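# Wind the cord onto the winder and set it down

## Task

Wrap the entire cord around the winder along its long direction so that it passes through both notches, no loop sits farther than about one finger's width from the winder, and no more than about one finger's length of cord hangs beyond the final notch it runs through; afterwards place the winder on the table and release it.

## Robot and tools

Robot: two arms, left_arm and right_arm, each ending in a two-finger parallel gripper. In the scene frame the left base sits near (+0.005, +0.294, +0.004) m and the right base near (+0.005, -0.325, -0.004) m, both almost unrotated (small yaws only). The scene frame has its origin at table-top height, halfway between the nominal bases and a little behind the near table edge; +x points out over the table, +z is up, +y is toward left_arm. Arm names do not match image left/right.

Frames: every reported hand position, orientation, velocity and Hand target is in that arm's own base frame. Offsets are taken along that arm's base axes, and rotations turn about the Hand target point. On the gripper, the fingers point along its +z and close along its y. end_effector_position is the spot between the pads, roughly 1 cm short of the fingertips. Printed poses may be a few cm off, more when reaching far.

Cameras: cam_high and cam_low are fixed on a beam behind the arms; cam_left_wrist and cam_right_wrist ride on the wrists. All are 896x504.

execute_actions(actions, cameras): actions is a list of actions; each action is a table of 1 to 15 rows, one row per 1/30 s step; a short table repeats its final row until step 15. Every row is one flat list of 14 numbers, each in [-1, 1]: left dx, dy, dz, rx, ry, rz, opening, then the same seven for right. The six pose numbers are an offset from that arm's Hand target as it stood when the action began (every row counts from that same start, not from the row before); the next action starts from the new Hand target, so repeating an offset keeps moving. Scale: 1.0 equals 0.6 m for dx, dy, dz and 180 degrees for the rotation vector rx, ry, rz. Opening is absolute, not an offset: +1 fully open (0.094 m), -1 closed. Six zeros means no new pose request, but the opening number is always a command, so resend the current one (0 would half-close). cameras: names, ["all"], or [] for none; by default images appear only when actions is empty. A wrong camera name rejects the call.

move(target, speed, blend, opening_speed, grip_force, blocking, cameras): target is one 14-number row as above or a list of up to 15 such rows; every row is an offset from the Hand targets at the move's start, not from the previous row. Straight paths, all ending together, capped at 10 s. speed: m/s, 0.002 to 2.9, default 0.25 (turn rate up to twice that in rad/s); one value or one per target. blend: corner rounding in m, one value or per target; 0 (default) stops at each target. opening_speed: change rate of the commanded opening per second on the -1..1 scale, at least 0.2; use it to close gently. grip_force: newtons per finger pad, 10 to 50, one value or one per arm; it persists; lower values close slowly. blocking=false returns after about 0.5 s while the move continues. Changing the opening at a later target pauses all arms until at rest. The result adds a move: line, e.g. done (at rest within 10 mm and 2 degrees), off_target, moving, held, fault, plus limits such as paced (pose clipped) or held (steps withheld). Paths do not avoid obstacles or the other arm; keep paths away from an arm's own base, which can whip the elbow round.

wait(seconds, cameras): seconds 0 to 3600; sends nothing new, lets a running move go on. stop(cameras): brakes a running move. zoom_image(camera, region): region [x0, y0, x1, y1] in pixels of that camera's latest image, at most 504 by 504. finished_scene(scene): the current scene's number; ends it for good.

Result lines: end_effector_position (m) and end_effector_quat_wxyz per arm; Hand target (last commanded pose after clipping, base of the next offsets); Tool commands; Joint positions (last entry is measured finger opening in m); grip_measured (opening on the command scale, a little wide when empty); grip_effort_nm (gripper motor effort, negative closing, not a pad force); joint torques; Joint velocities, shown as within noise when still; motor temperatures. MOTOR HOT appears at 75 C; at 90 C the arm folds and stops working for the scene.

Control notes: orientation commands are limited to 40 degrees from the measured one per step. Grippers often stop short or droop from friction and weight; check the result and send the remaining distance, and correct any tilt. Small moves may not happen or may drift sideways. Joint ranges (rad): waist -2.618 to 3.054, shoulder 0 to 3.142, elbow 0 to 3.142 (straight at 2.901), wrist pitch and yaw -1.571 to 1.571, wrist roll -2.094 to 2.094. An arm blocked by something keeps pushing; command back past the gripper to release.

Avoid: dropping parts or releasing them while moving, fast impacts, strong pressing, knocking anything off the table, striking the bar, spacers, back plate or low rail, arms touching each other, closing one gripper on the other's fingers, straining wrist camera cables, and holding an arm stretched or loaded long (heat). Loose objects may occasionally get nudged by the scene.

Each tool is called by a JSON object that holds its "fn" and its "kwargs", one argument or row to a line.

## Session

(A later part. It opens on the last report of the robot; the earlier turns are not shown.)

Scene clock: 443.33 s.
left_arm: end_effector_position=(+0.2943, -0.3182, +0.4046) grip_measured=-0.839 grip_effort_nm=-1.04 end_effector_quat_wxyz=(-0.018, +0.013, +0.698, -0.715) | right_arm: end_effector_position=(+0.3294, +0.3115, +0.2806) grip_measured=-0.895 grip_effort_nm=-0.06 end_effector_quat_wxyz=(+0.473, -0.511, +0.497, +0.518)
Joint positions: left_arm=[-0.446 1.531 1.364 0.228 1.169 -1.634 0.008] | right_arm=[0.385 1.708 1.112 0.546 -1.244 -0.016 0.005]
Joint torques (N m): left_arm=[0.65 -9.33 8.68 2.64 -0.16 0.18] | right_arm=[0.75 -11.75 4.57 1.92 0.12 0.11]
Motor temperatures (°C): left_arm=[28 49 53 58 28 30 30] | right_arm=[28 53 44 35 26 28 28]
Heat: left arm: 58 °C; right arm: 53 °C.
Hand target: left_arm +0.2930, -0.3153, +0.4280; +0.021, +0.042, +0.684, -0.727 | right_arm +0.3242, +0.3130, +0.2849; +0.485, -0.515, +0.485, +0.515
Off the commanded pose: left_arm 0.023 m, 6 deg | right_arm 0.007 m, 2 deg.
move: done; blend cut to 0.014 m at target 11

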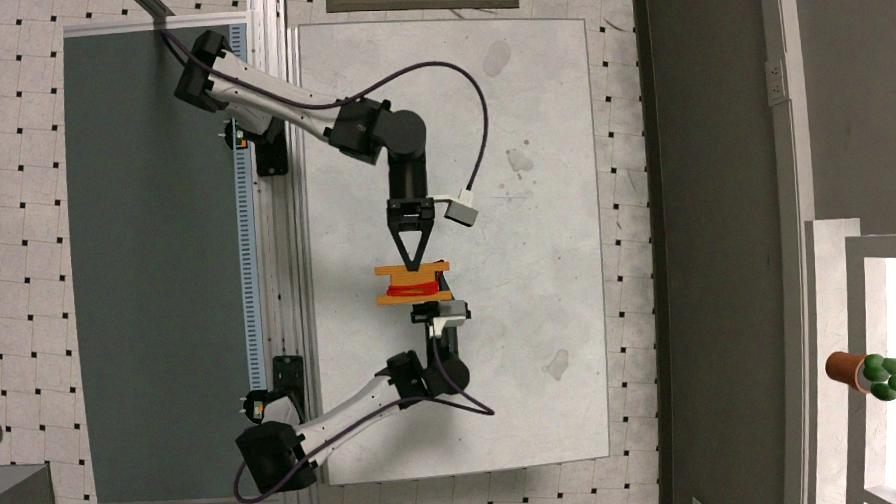

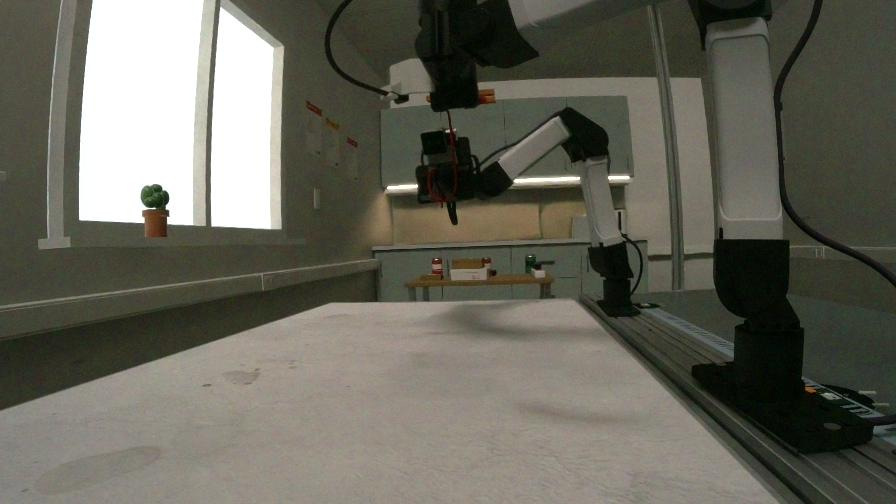

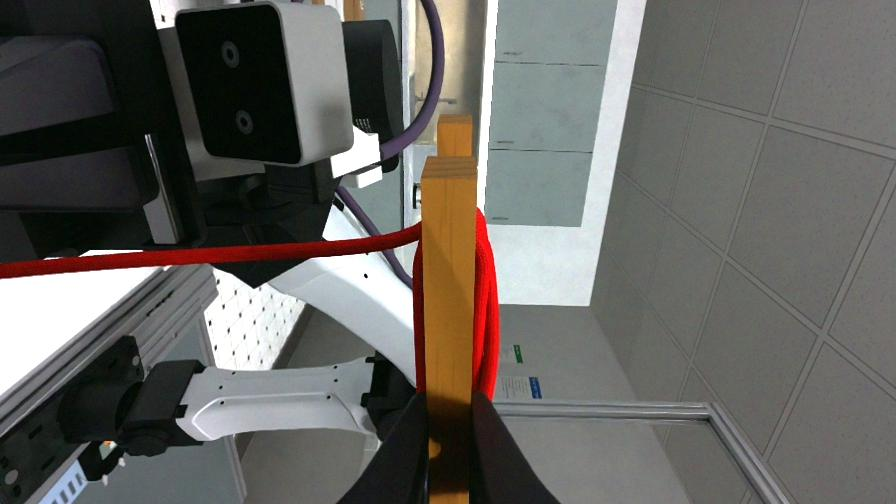

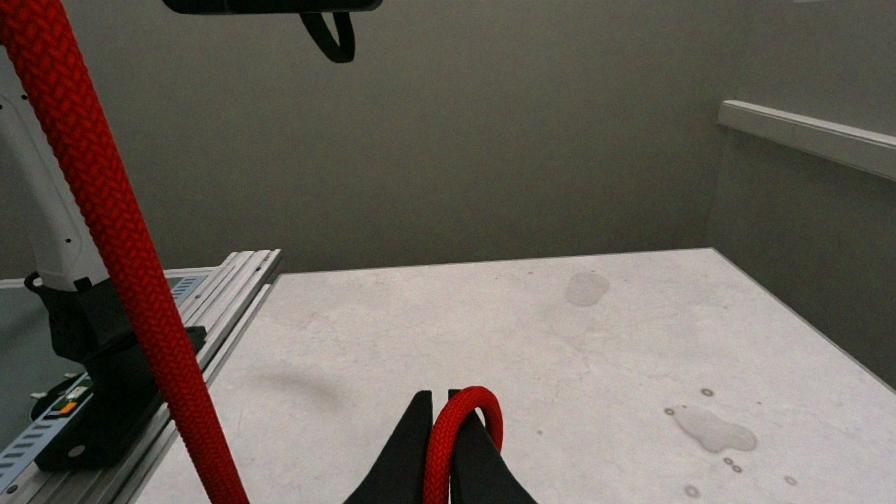

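{"fn": "move", "kwargs": {
  "target": [
    [0,0,0,0,0,0,-0.9, 0,0,0.003,0,0,0,0.2],
    [0,0,0,0,0,0,-0.9, 0,-0.113,0,0,0,0,0.2],
    [0,0,0,0,0,0,-0.9, -0.0045,-0.113,-0.243,0,0,0,0.2]
  ],
  "speed": 0.3,
  "blend": [0,0.02,0],
  "cameras": ["cam_right_wrist", "cam_left_wrist"]
}}

Scene clock: 450.27 s.
left_arm: end_effector_position=(+0.2943, -0.3182, +0.4046) grip_measured=-0.839 grip_effort_nm=-1.04 end_effector_quat_wxyz=(-0.018, +0.013, +0.698, -0.715) | right_arm: end_effector_position=(+0.3246, +0.2481, +0.1447) grip_measured=+0.198 grip_effort_nm=0.14 end_effector_quat_wxyz=(-0.478, +0.521, -0.494, -0.507)
Joint positions: left_arm=[-0.446 1.531 1.364 0.228 1.169 -1.634 0.008] | right_arm=[0.219 1.93 0.79 0.96 -1.405 -0.175 0.056]
Joint torques (N m): left_arm=[0.65 -9.33 8.68 2.64 -0.16 0.19] | right_arm=[-0.66 -8.75 3.17 1.83 -0.24 0.11]
Motor temperatures (°C): left_arm=[28 50 53 58 28 30 30] | right_arm=[28 53 43 35 26 28 28]
Heat: left arm: 58 °C; right arm: 53 °C.
Hand target: left_arm +0.2930, -0.3153, +0.4280; +0.021, +0.042, +0.684, -0.727 | right_arm +0.3215, +0.2452, +0.1392; -0.485, +0.515, -0.485, -0.515
Off the commanded pose: left_arm 0.024 m, 6 deg | right_arm 0.007 m, 2 deg.
move: done
Images, in order (width x height): cam_left_wrist 896x504, cam_right_wrist 896x504.

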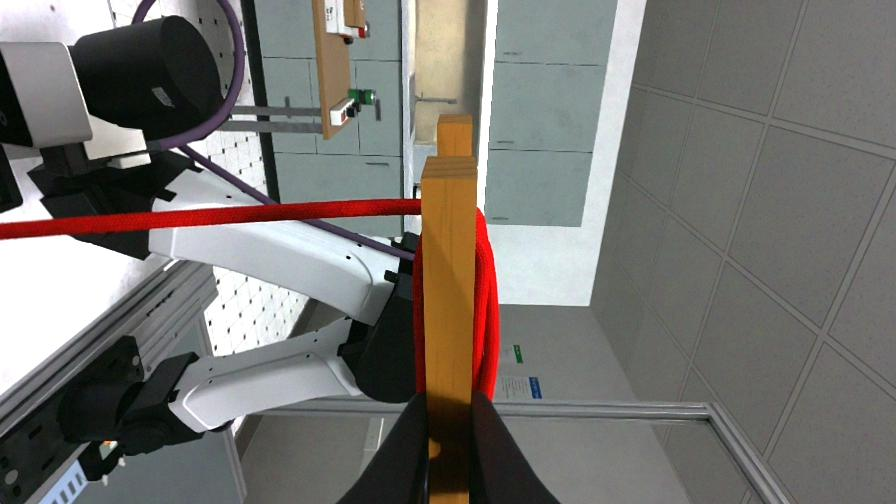

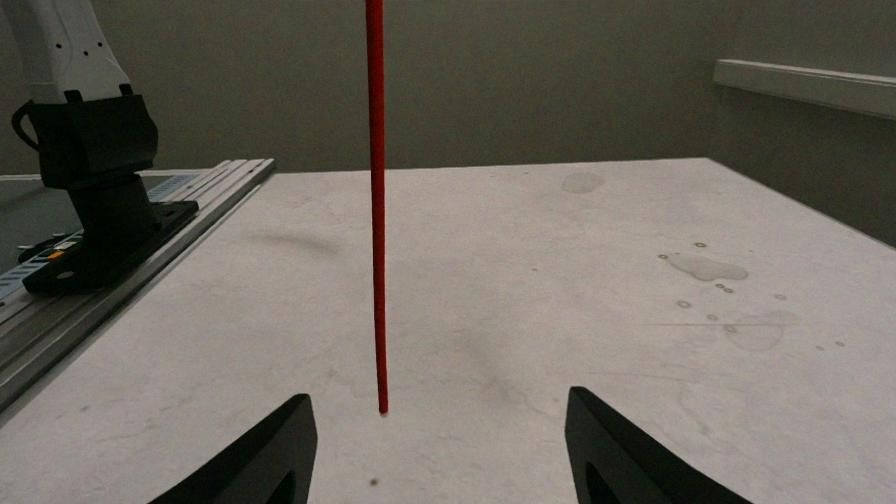

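{"fn": "move", "kwargs": {
  "target": [
    [0,0,0,0,0,0,-0.9, -0.032,0.0667,0.0067,0,0,0,0.2],
    [0,0,0,0,0,0,-0.9, -0.032,0.0667,0.0067,0,0,0,-0.897]
  ],
  "speed": 0.2,
  "opening_speed": 1.5,
  "cameras": ["cam_right_wrist"]
}}

{"fn": "zoom_image", "kwargs": {
  "camera": "cam_right_wrist",
  "region": [340, 320, 540, 504]
}}

Scene clock: 460.30 s.
left_arm: end_effector_position=(+0.2943, -0.3182, +0.4046) grip_measured=-0.839 grip_effort_nm=-1.04 end_effector_quat_wxyz=(-0.018, +0.013, +0.698, -0.715) | right_arm: end_effector_position=(+0.3056, +0.2841, +0.1480) grip_measured=-0.892 grip_effort_nm=-0.21 end_effector_quat_wxyz=(+0.481, -0.515, +0.488, +0.515)
Joint positions: left_arm=[-0.446 1.531 1.364 0.228 1.169 -1.634 0.008] | right_arm=[0.336 1.95 0.742 1.183 -1.294 -0.017 0.005]
Joint torques (N m): left_arm=[0.65 -9.33 8.66 2.64 -0.16 0.19] | right_arm=[0.51 -8.65 2.92 1.9 0.14 0.11]
Motor temperatures (°C): left_arm=[28 50 53 59 28 30 30] | right_arm=[28 53 43 36 26 28 28]
Heat: left arm: 59 °C; right arm: 53 °C.
Hand target: left_arm +0.2930, -0.3153, +0.4280; +0.021, +0.042, +0.684, -0.727 | right_arm +0.3023, +0.2852, +0.1431; +0.485, -0.515, +0.485, +0.515
Off the commanded pose: left_arm 0.024 m, 6 deg | right_arm 0.006 m, 1 deg.
move: done

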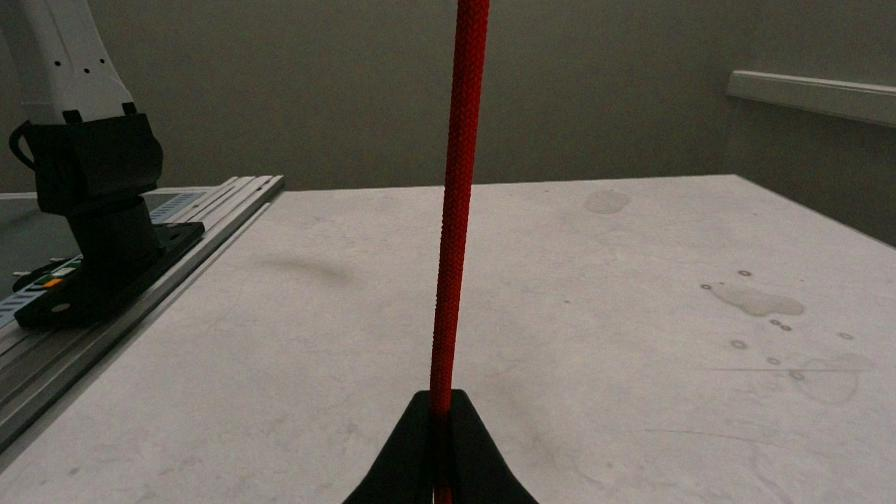

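Scaled by 2.520 from the camera's image (finer frame: 1280x720).

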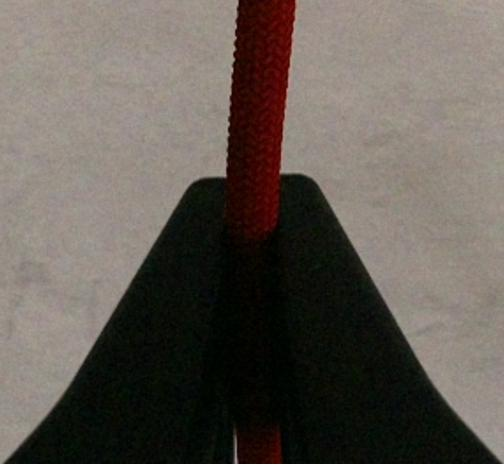

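{"fn": "move", "kwargs": {
  "target": [
    [0,0,0,0,0,0,-0.9, -0.127,0.043,0.053,0,0,0,-0.897],
    [0,0,0,0,0,0,-0.9, -0.277,0.046,0.178,0,0,0,-0.897],
    [0,0,0,0,0,0,-0.9, -0.3605,0.046,0.378,0,0,0,-0.897],
    [0,0,0,0,0,0,-0.9, -0.3705,0.046,0.553,0,0,0,-0.897]
  ],
  "speed": 0.3,
  "blend": [0.04,0.04,0.04,0],
  "cameras": ["cam_left_wrist", "cam_high", "cam_low"]
}}

{"fn": "zoom_image", "kwargs": {
  "camera": "cam_high",
  "region": [270, 230, 470, 340]
}}

Scene clock: 469.43 s.
left_arm: end_effector_position=(+0.2910, -0.3182, +0.4052) grip_measured=-0.839 grip_effort_nm=-1.04 end_effector_quat_wxyz=(-0.023, +0.019, +0.698, -0.715) | right_arm: end_effector_position=(+0.0850, +0.3138, +0.4687) grip_measured=-0.892 grip_effort_nm=-0.21 end_effector_quat_wxyz=(+0.485, -0.506, +0.491, +0.518)
Joint positions: left_arm=[-0.447 1.529 1.364 0.228 1.183 -1.634 0.008] | right_arm=[0.984 1.005 1.31 -0.298 -0.635 0.023 0.005]
Joint torques (N m): left_arm=[0.76 -9.14 8.65 2.63 -0.32 0.18] | right_arm=[0.88 -1.89 8.58 1.46 0.07 -0.15]
Motor temperatures (°C): left_arm=[28 50 53 59 28 30 30] | right_arm=[28 52 43 36 26 28 28]
Heat: left arm: 59 °C; right arm: 52 °C.
Hand target: left_arm +0.2929, -0.3154, +0.4279; +0.021, +0.042, +0.684, -0.727 | right_arm +0.0800, +0.3129, +0.4749; +0.485, -0.515, +0.485, +0.515
Off the commanded pose: left_arm 0.023 m, 6 deg | right_arm 0.008 m, 1 deg.
move: done
Images, in order (width x height): cam_high 896x504, cam_low 896x504, cam_left_wrist 896x504.

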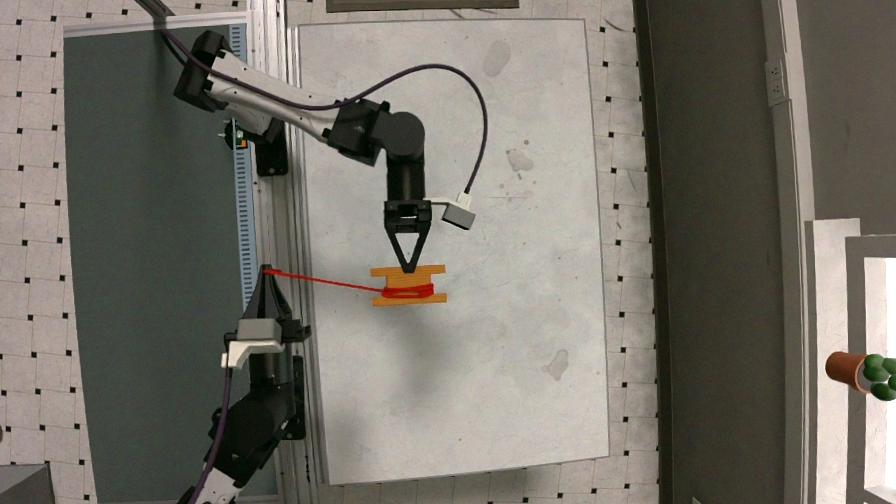

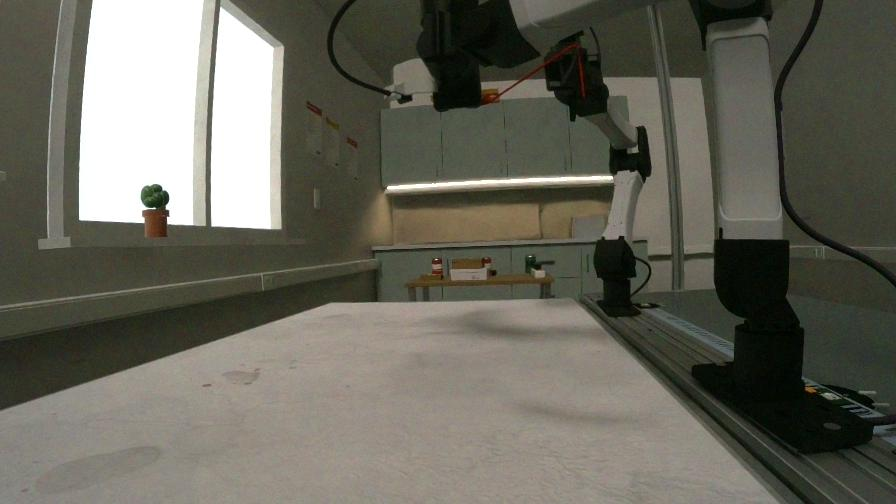

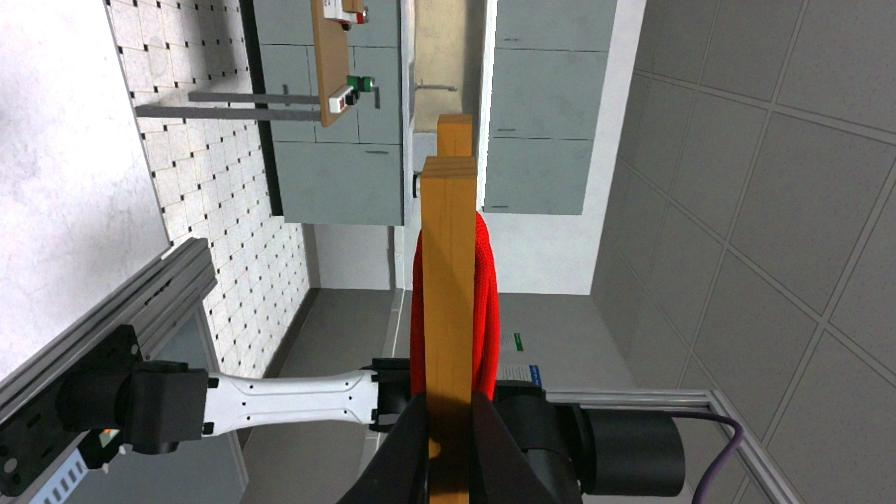

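Scaled by 2.520 from the camera's image (finer frame: 1280x720).

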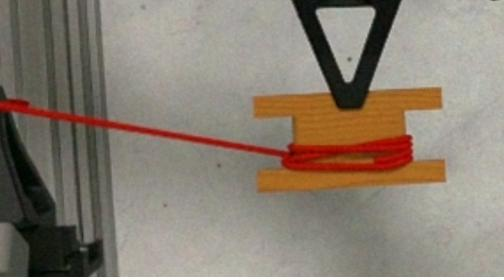

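{"fn": "move", "kwargs": {
  "target": [
    [0,0,0,0,0,0,-0.9, 0.110,-0.013,0.100,0,0,0,-0.897],
    [0,0,0,0,0,0,-0.9, 0.310,-0.1415,0.100,0,0,0,-0.897],
    [0,0,0,0,0,0,-0.9, 0.443,-0.1415,0.050,0,0,0,-0.897],
    [0,0,0,0,0,0,-0.9, 0.560,-0.008,-0.0415,0,0,0,-0.897],
    [0,0,0,0,0,0,-0.9, 0.543,0.0035,-0.1665,0,0,0,-0.897],
    [0,0,0,0,0,0,-0.9, 0.427,0.0035,-0.275,0,0,0,-0.897],
    [0,0,0,0,0,0,-0.9, 0.407,0.0035,-0.3165,0,0,0,-0.897]
  ],
  "speed": [0.3,0.3,0.3,0.3,0.3,0.3,0.15],
  "blend": [0.03,0.03,0.03,0.03,0.02,0.015,0],
  "cameras": ["all"]
}}

{"fn": "zoom_image", "kwargs": {
  "camera": "cam_high",
  "region": [360, 230, 500, 340]
}}

{"fn": "zoom_image", "kwargs": {
  "camera": "cam_low",
  "region": [380, 80, 520, 350]
}}

Scene clock: 476.43 s.
left_arm: end_effector_position=(+0.2975, -0.3162, +0.4035) grip_measured=-0.839 grip_effort_nm=-1.04 end_effector_quat_wxyz=(-0.017, +0.004, +0.700, -0.714) | right_arm: end_effector_position=(+0.3225, +0.3117, +0.3014) grip_measured=-0.892 grip_effort_nm=-0.21 end_effector_quat_wxyz=(+0.496, -0.524, +0.469, +0.509)
Joint positions: left_arm=[-0.44 1.529 1.364 0.215 1.16 -1.634 0.008] | right_arm=[0.391 1.678 1.121 0.589 -1.248 -0.012 0.005]
Joint torques (N m): left_arm=[0.06 -9.21 8.68 2.78 -0.05 0.2] | right_arm=[0.65 -8.39 3.96 1.52 0.18 0.11]
Motor temperatures (°C): left_arm=[28 50 53 59 28 30 30] | right_arm=[28 51 44 35 26 28 28]
Heat: left arm: 59 °C; right arm: 51 °C.
Hand target: left_arm +0.2930, -0.3153, +0.4279; +0.021, +0.042, +0.685, -0.727 | right_arm +0.3241, +0.3150, +0.2850; +0.485, -0.515, +0.485, +0.515
Off the commanded pose: left_arm 0.025 m, 7 deg | right_arm 0.017 m, 3 deg.
move: off_target (right_arm); blend cut to 0.0138 m at target 6

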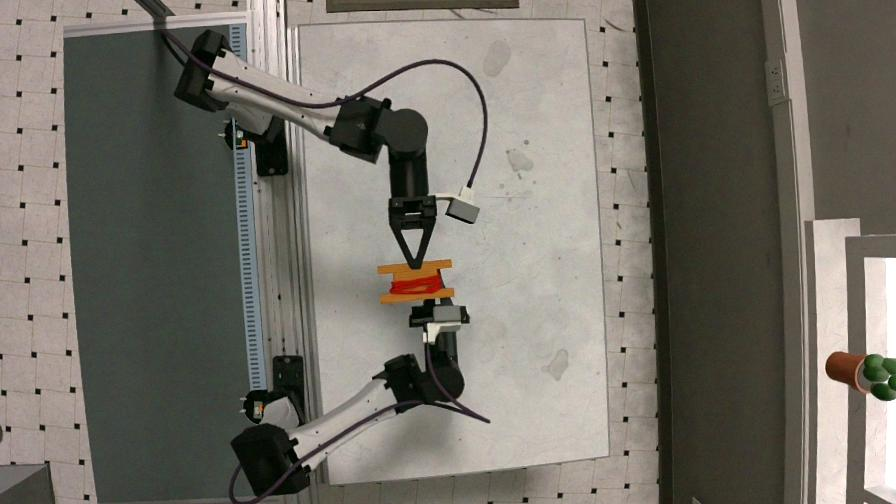

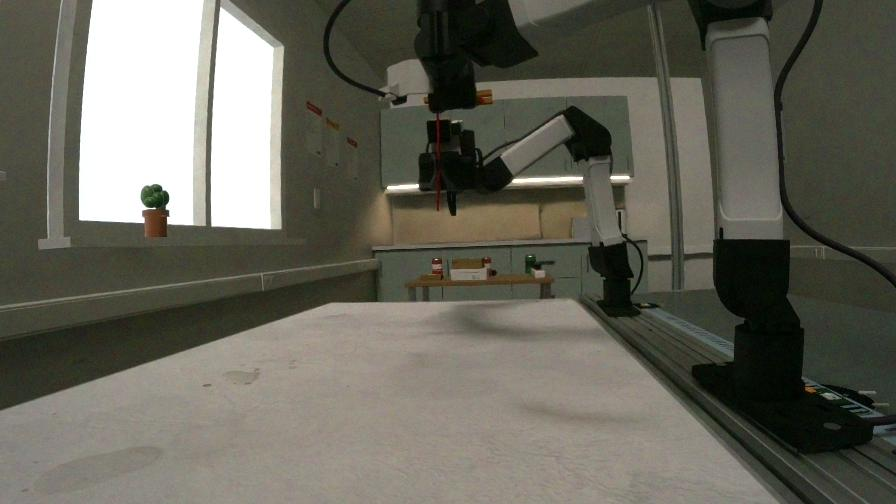

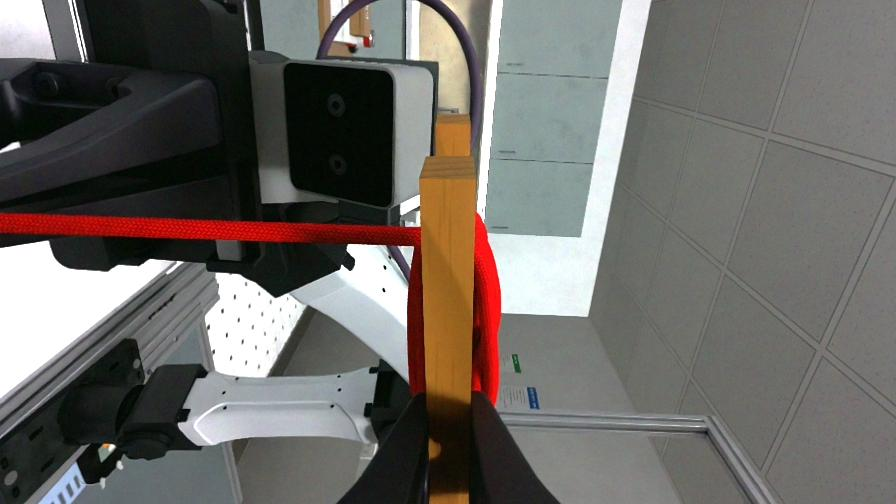

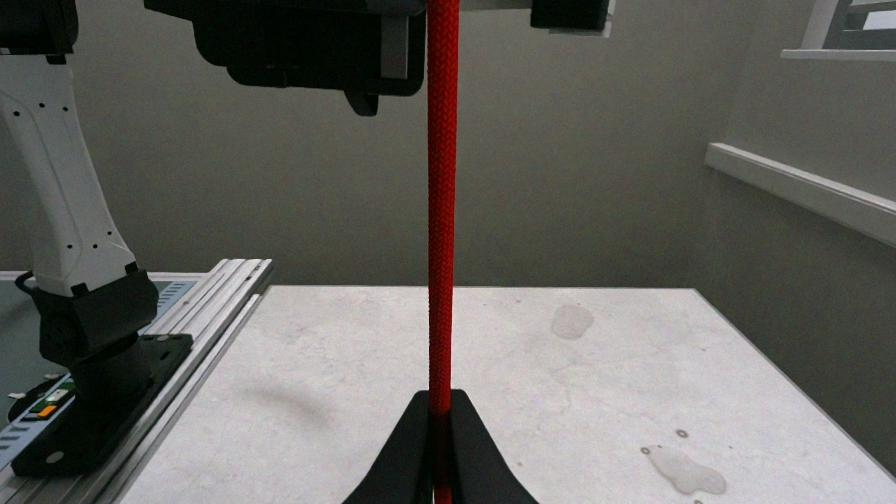

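Scaled by 3.600 from the camera's image (finer frame: 1280x720).

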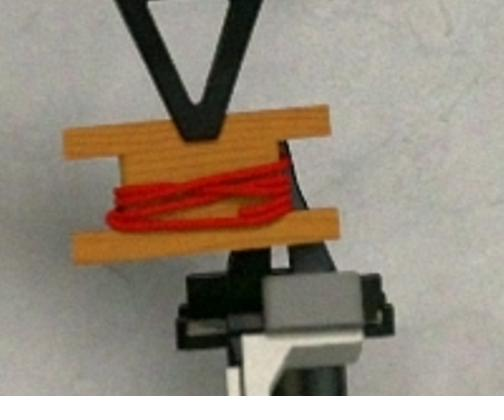

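Scaled by 1.867 from the camera's image (finer frame: 1280x720).

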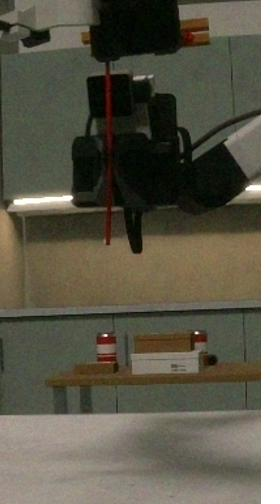

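{"fn": "move", "kwargs": {
  "target": [
    [0,0,0,0,0,0,-0.9, 0,0,0.003,0,0,0,0.1],
    [0,0,0,0,0,0,-0.9, 0,-0.133,0,0,0,0,0.1],
    [0,0,0,-0.0107,-0.3327,0.0193,-0.9, -0.140,-0.325,-0.058,-0.4071,0.3601,-0.3848,0.1],
    [0,0,0,-0.0213,-0.6653,0.0387,-0.9, -0.140,-0.325,-0.058,-0.4071,0.3601,-0.3848,0.1],
    [0,0,0,-0.032,-0.998,0.058,-0.9, -0.140,-0.325,-0.058,-0.4071,0.3601,-0.3848,0.1]
  ],
  "speed": [0.2,0.3,0.4,0.4,0.4],
  "blend": [0,0.02,0.03,0.03,0],
  "cameras": ["all"]
}}

Scene clock: 515.63 s.
left_arm: end_effector_position=(+0.2966, -0.3157, +0.4151) grip_measured=-0.839 grip_effort_nm=-1.04 end_effector_quat_wxyz=(+0.725, +0.688, -0.033, +0.012) | right_arm: end_effector_position=(+0.2481, +0.1248, +0.2499) grip_measured=+0.098 grip_effort_nm=0.14 end_effector_quat_wxyz=(+0.108, -0.037, +0.992, +0.056)
Joint positions: left_arm=[-0.44 1.529 1.364 0.296 1.16 1.515 0.008] | right_arm=[0.457 1.468 1.699 -1.557 -0.015 0.383 0.052]
Joint torques (N m): left_arm=[0.02 -8.73 8.84 1.63 -0.11 0.1] | right_arm=[0.61 -8.27 4.15 0.54 0.19 0.13]
Motor temperatures (°C): left_arm=[28 49 53 56 28 30 30] | right_arm=[28 51 44 33 26 28 28]
Heat: left arm: 56 °C; right arm: 51 °C.
Hand target: left_arm +0.2930, -0.3153, +0.4279; +0.727, +0.685, -0.042, +0.022 | right_arm +0.2401, +0.1200, +0.2503; +0.001, -0.031, +1.000, +0.000
Off the commanded pose: left_arm 0.013 m, 2 deg | right_arm 0.009 m, 14 deg.
joint sent to its limit (right arm) — joint 4 (wrist pitch), lower limit. The joint targets are off in orientation, not in position.
move: off_target (left_arm, right_arm)

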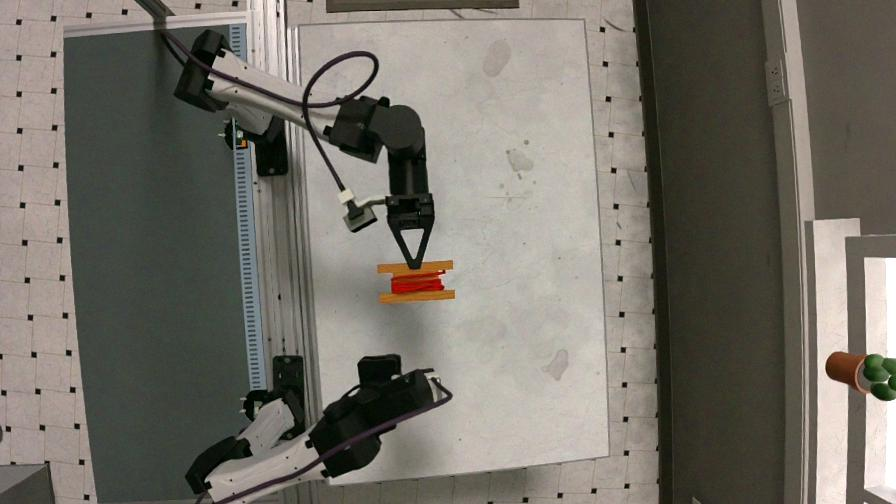

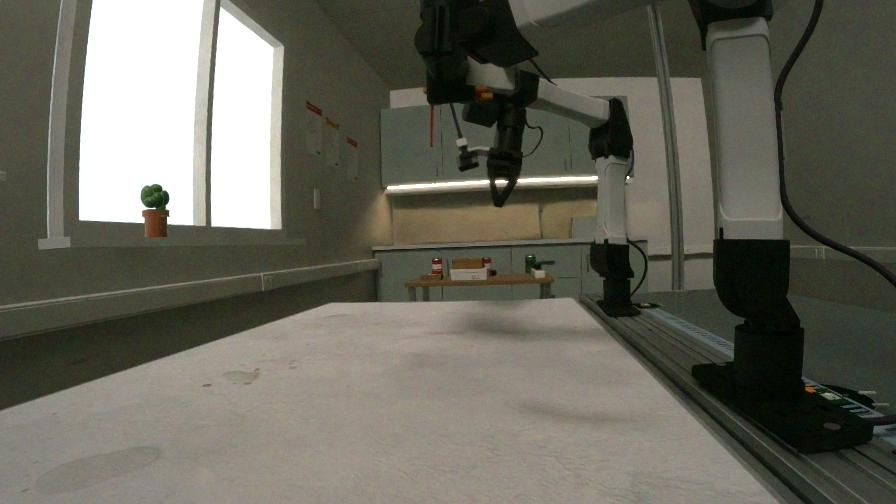

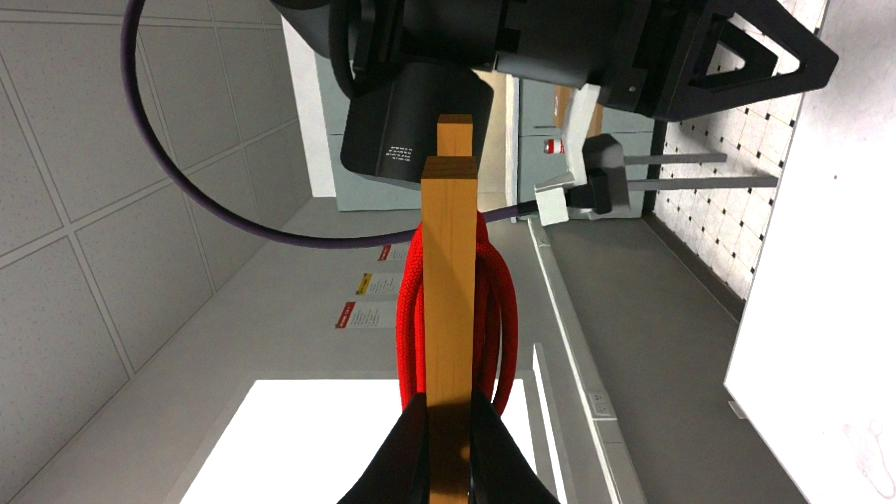

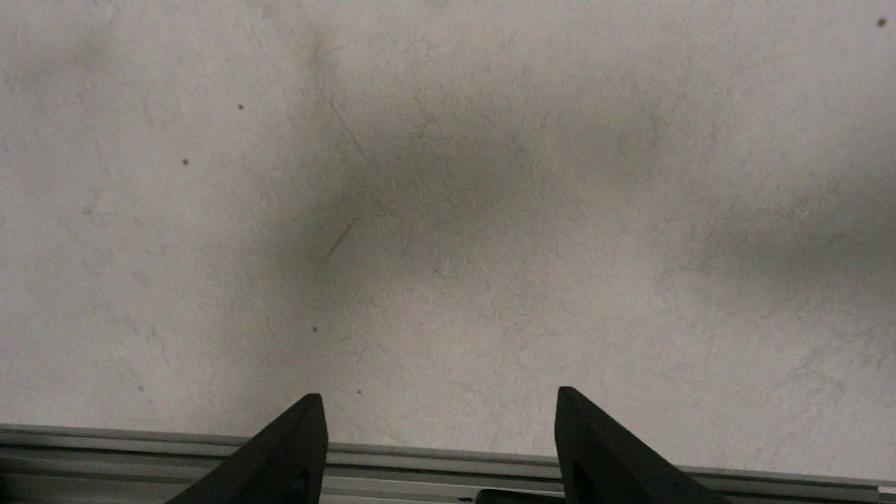

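{"fn": "zoom_image", "kwargs": {
  "camera": "cam_high",
  "region": [360, 230, 480, 330]
}}

{"fn": "zoom_image", "kwargs": {
  "camera": "cam_low",
  "region": [390, 60, 540, 210]
}}

{"fn": "zoom_image", "kwargs": {
  "camera": "cam_left_wrist",
  "region": [340, 90, 560, 440]
}}

Scaled by 4.200 from the camera's image (finer frame: 1280x720).

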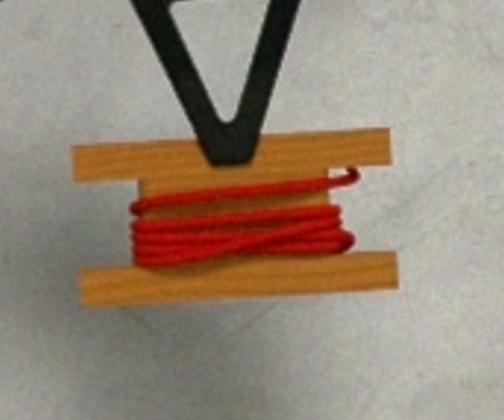

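Scaled by 3.360 from the camera's image (finer frame: 1280x720).

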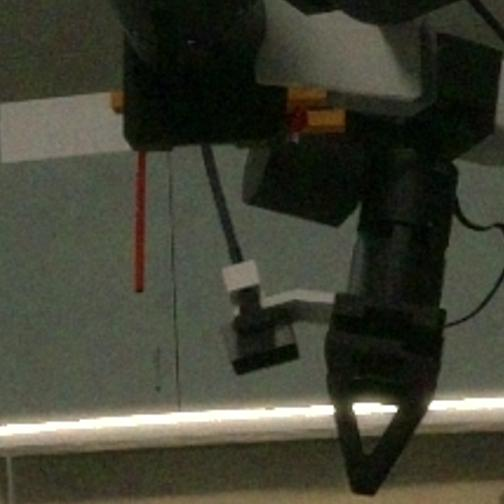

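Scaled by 1.440 from the camera's image (finer frame: 1280x720).

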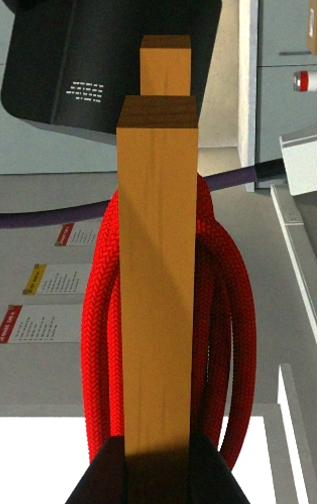

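{"fn": "move", "kwargs": {
  "target": [
    [-0.013,0.0055,-0.4765,0,0,0,-0.9, 0,0,0,0,0,0,0.7],
    [-0.013,0.0055,-0.4765,0,0,0,-0.9, 0,0.303,-0.025,0,0,0,0.7]
  ],
  "speed": [0.25,0.25],
  "blend": [0.02,0],
  "cameras": ["all"]
}}

Scene clock: 543.53 s.
left_arm: end_effector_position=(+0.2899, -0.3116, +0.1403) grip_measured=-0.839 grip_effort_nm=-1.04 end_effector_quat_wxyz=(+0.718, +0.696, -0.028, +0.017) | right_arm: end_effector_position=(+0.2392, +0.2989, +0.2332) grip_measured=+0.698 grip_effort_nm=0.14 end_effector_quat_wxyz=(+0.075, -0.040, +0.993, +0.081)
Joint positions: left_arm=[-0.44 2.009 0.684 1.399 1.147 1.567 0.008] | right_arm=[0.9 1.885 2.099 -1.563 0.008 0.817 0.08]
Joint torques (N m): left_arm=[-0.06 -7.61 3.11 2.99 -0.07 -0.23] | right_arm=[0.1 -9.36 7.53 0.53 0 0.12]
Motor temperatures (°C): left_arm=[28 49 53 55 28 30 31] | right_arm=[28 49 44 31 26 28 28]
Heat: left arm: 55 °C; right arm: 49 °C.
Hand target: left_arm +0.2851, -0.3120, +0.1420; +0.727, +0.686, -0.042, +0.022 | right_arm +0.2401, +0.3018, +0.2352; +0.001, -0.031, +1.000, +0.000
Off the commanded pose: left_arm 0.005 m, 2 deg | right_arm 0.004 m, 13 deg.
joint sent to its limit (right arm) — joint 4 (wrist pitch), lower limit. The joint targets are off in orientation, not in position.
move: off_target (right_arm); blend cut to 0 m at target 1

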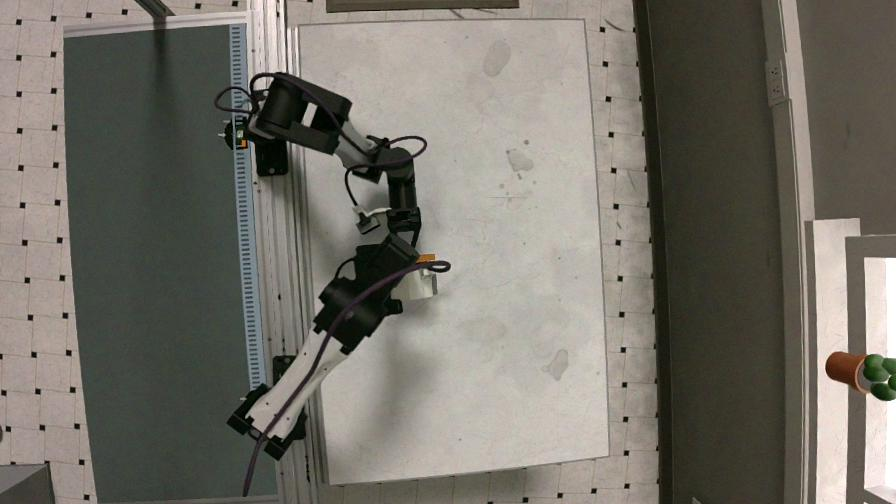

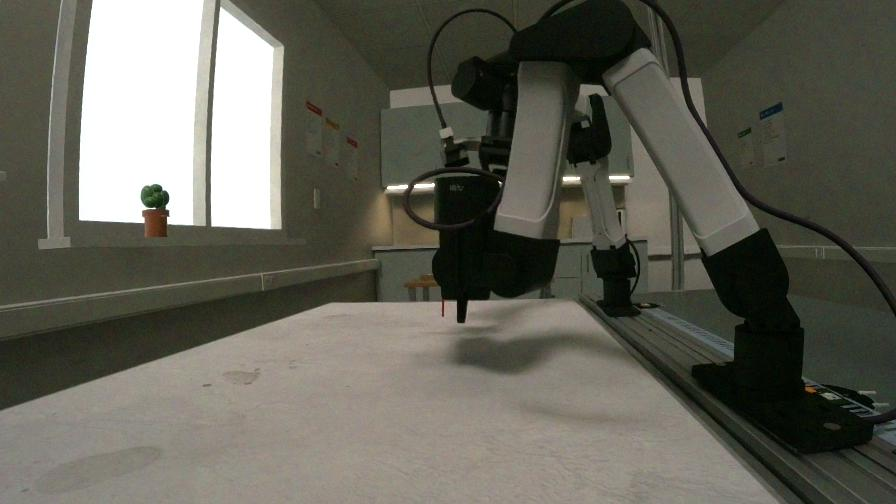

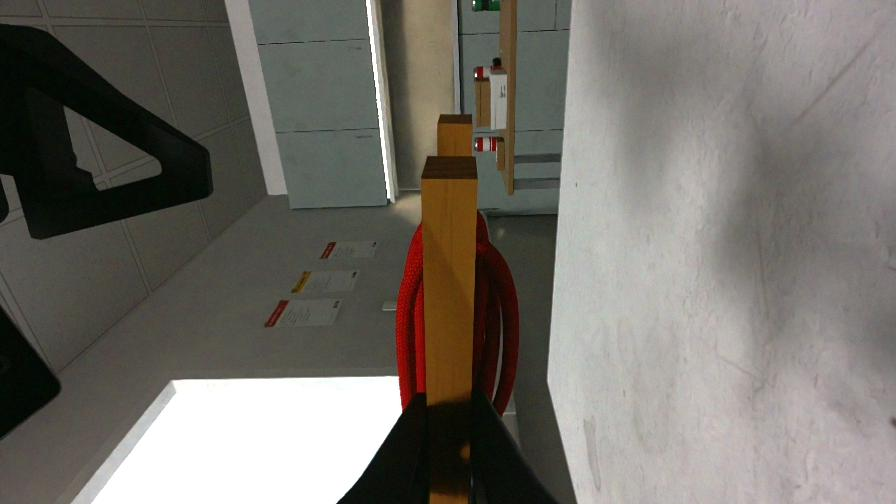

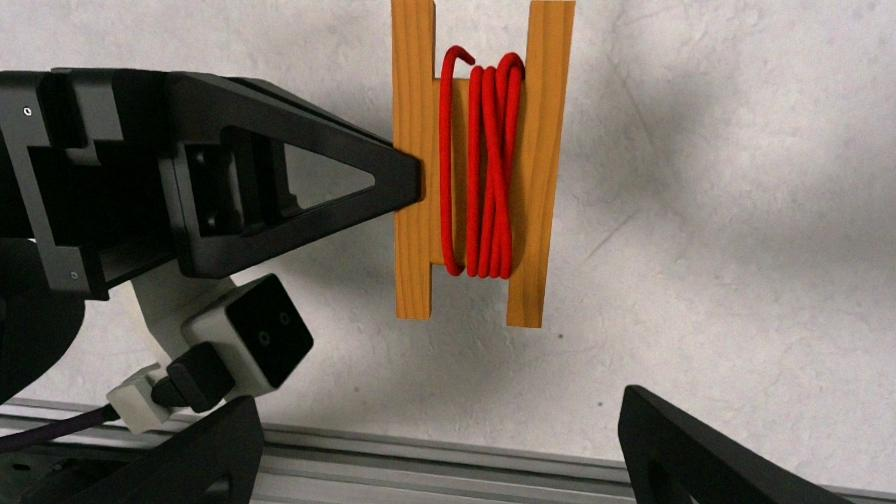

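{"fn": "move", "kwargs": {
  "target": [0,0,-0.05,0,0,0,-0.9, 0.130,0.012,-0.055,0,0,0,0.7],
  "speed": 0.2,
  "cameras": ["cam_right_wrist", "cam_left_wrist"]
}}

Scene clock: 560.17 s.
left_arm: end_effector_position=(+0.2903, -0.3118, +0.1074) grip_measured=-0.839 grip_effort_nm=-1.05 end_effector_quat_wxyz=(+0.714, +0.700, -0.019, +0.008) | right_arm: end_effector_position=(+0.3149, +0.3078, +0.2020) grip_measured=+0.698 grip_effort_nm=0.14 end_effector_quat_wxyz=(+0.076, -0.023, +0.994, +0.071)
Joint positions: left_arm=[-0.44 2.134 0.684 1.496 1.147 1.567 0.008] | right_arm=[0.774 2.135 2.337 -1.565 0 0.727 0.08]
Joint torques (N m): left_arm=[-0.06 -8.31 2.63 3.08 -0.04 -0.08] | right_arm=[-0.27 -11.66 7.51 0.52 0.03 -0.12]
Motor temperatures (°C): left_arm=[28 50 50 60 28 30 31] | right_arm=[28 51 44 30 26 28 28]
Heat: left arm: 60 °C; right arm: 51 °C.
Hand target: left_arm +0.2851, -0.3120, +0.1119; +0.726, +0.686, -0.042, +0.022 | right_arm +0.3181, +0.3090, +0.2021; +0.001, -0.031, +1.000, +0.000
Off the commanded pose: left_arm 0.007 m, 4 deg | right_arm 0.003 m, 12 deg.
joint sent to its limit (left arm) — joint 4 (wrist pitch), upper limit. The joint targets still meet the commanded pose.
joint sent to its limit (right arm) — joint 4 (wrist pitch), lower limit. The joint targets are off in orientation, not in position.
move: off_target (left_arm, right_arm)
Images, in order (width x height): cam_left_wrist 896x504, cam_right_wrist 896x504.

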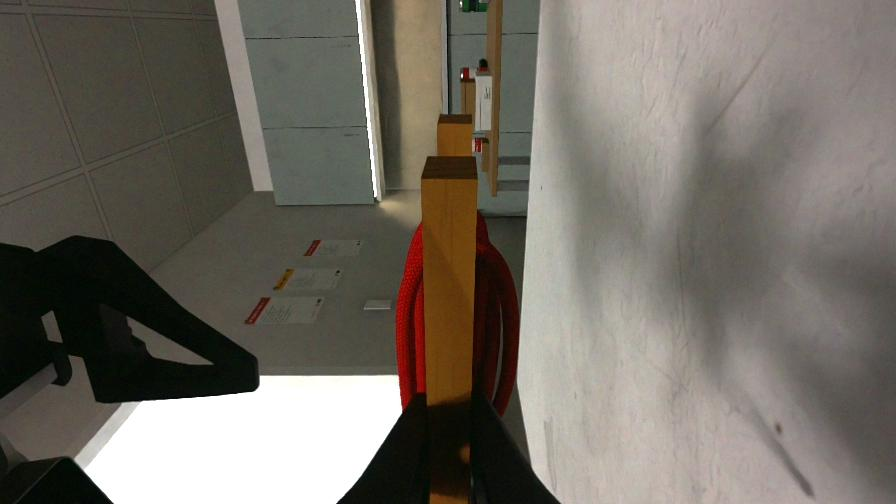

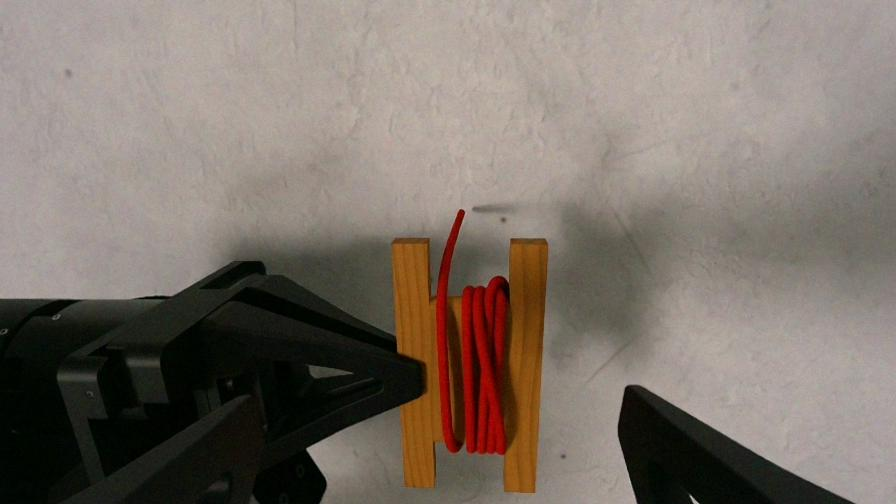

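{"fn": "move", "kwargs": {
  "target": [
    [0,0,0,0,0,0,-0.9, -0.001,0.001,-0.117,0,0,0.011,0.7],
    [0,0,0,0,0,0,-0.9, -0.001,0.001,-0.117,0,0,0.011,0.12]
  ],
  "speed": 0.12,
  "opening_speed": 0.7,
  "cameras": ["cam_right_wrist", "cam_left_wrist", "cam_low"]
}}

Scene clock: 568.73 s.
left_arm: end_effector_position=(+0.2903, -0.3118, +0.1074) grip_measured=-0.839 grip_effort_nm=-1.04 end_effector_quat_wxyz=(+0.714, +0.700, -0.019, +0.008) | right_arm: end_effector_position=(+0.3207, +0.3134, +0.1449) grip_measured=+0.122 grip_effort_nm=-0.06 end_effector_quat_wxyz=(+0.028, -0.040, +0.999, +0.025)
Joint positions: left_arm=[-0.44 2.134 0.684 1.496 1.147 1.567 0.008] | right_arm=[0.774 2.269 2.337 -1.565 0 0.695 0.053]
Joint torques (N m): left_arm=[-0.08 -8.31 2.65 3.08 -0.04 -0.08] | right_arm=[-0.09 -12.82 4.03 0.26 0.04 -0.11]
Motor temperatures (°C): left_arm=[28 49 48 59 28 29 31] | right_arm=[28 52 45 30 26 28 28]
Heat: left arm: 59 °C; right arm: 52 °C.
Hand target: left_arm +0.2851, -0.3120, +0.1119; +0.726, +0.686, -0.042, +0.022 | right_arm +0.3175, +0.3096, +0.1320; +0.001, -0.048, +0.999, +0.000
Off the commanded pose: left_arm 0.007 m, 4 deg | right_arm 0.014 m, 4 deg.
joint sent to its limit (left arm) — joint 4 (wrist pitch), upper limit. The joint targets still meet the commanded pose.
joint sent to its limit (right arm) — joint 4 (wrist pitch), lower limit. The joint targets still meet the commanded pose.
move: off_target (right_arm); target 2's new opening was sent with right_arm's hand 0.014 m and 4 deg from that target
Images, in order (width x height): cam_low 896x504, cam_left_wrist 896x504, cam_right_wrist 896x504.

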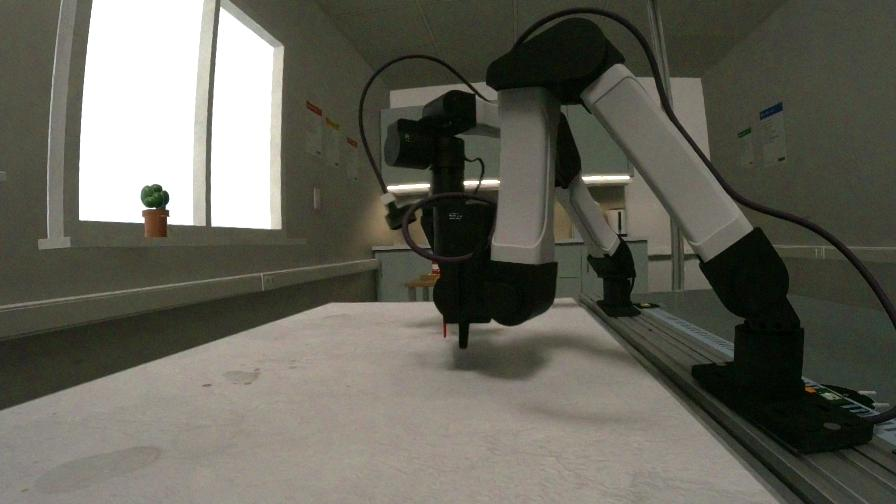

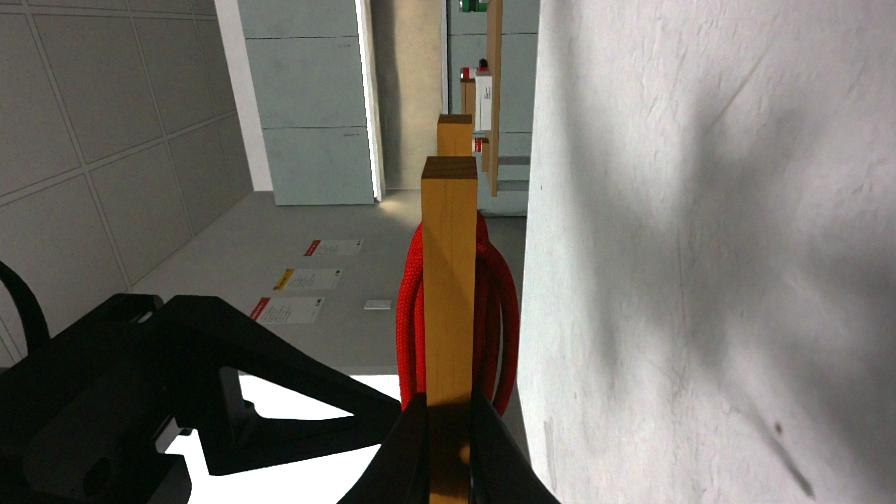

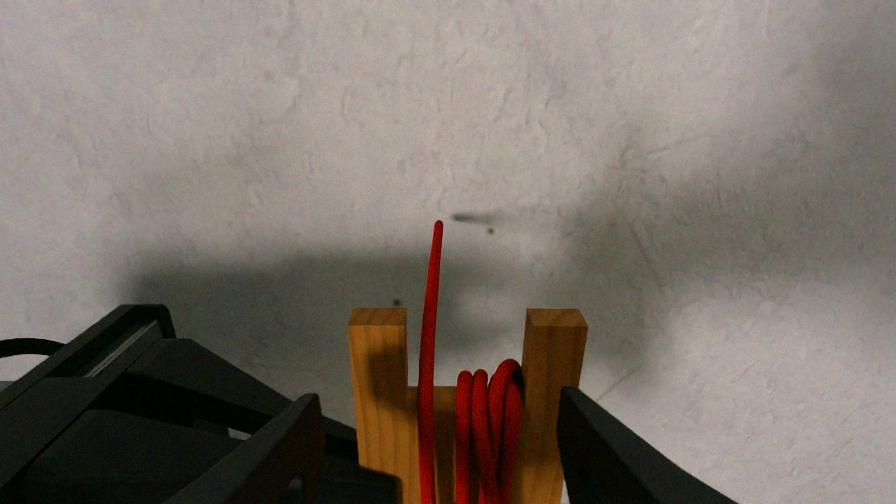

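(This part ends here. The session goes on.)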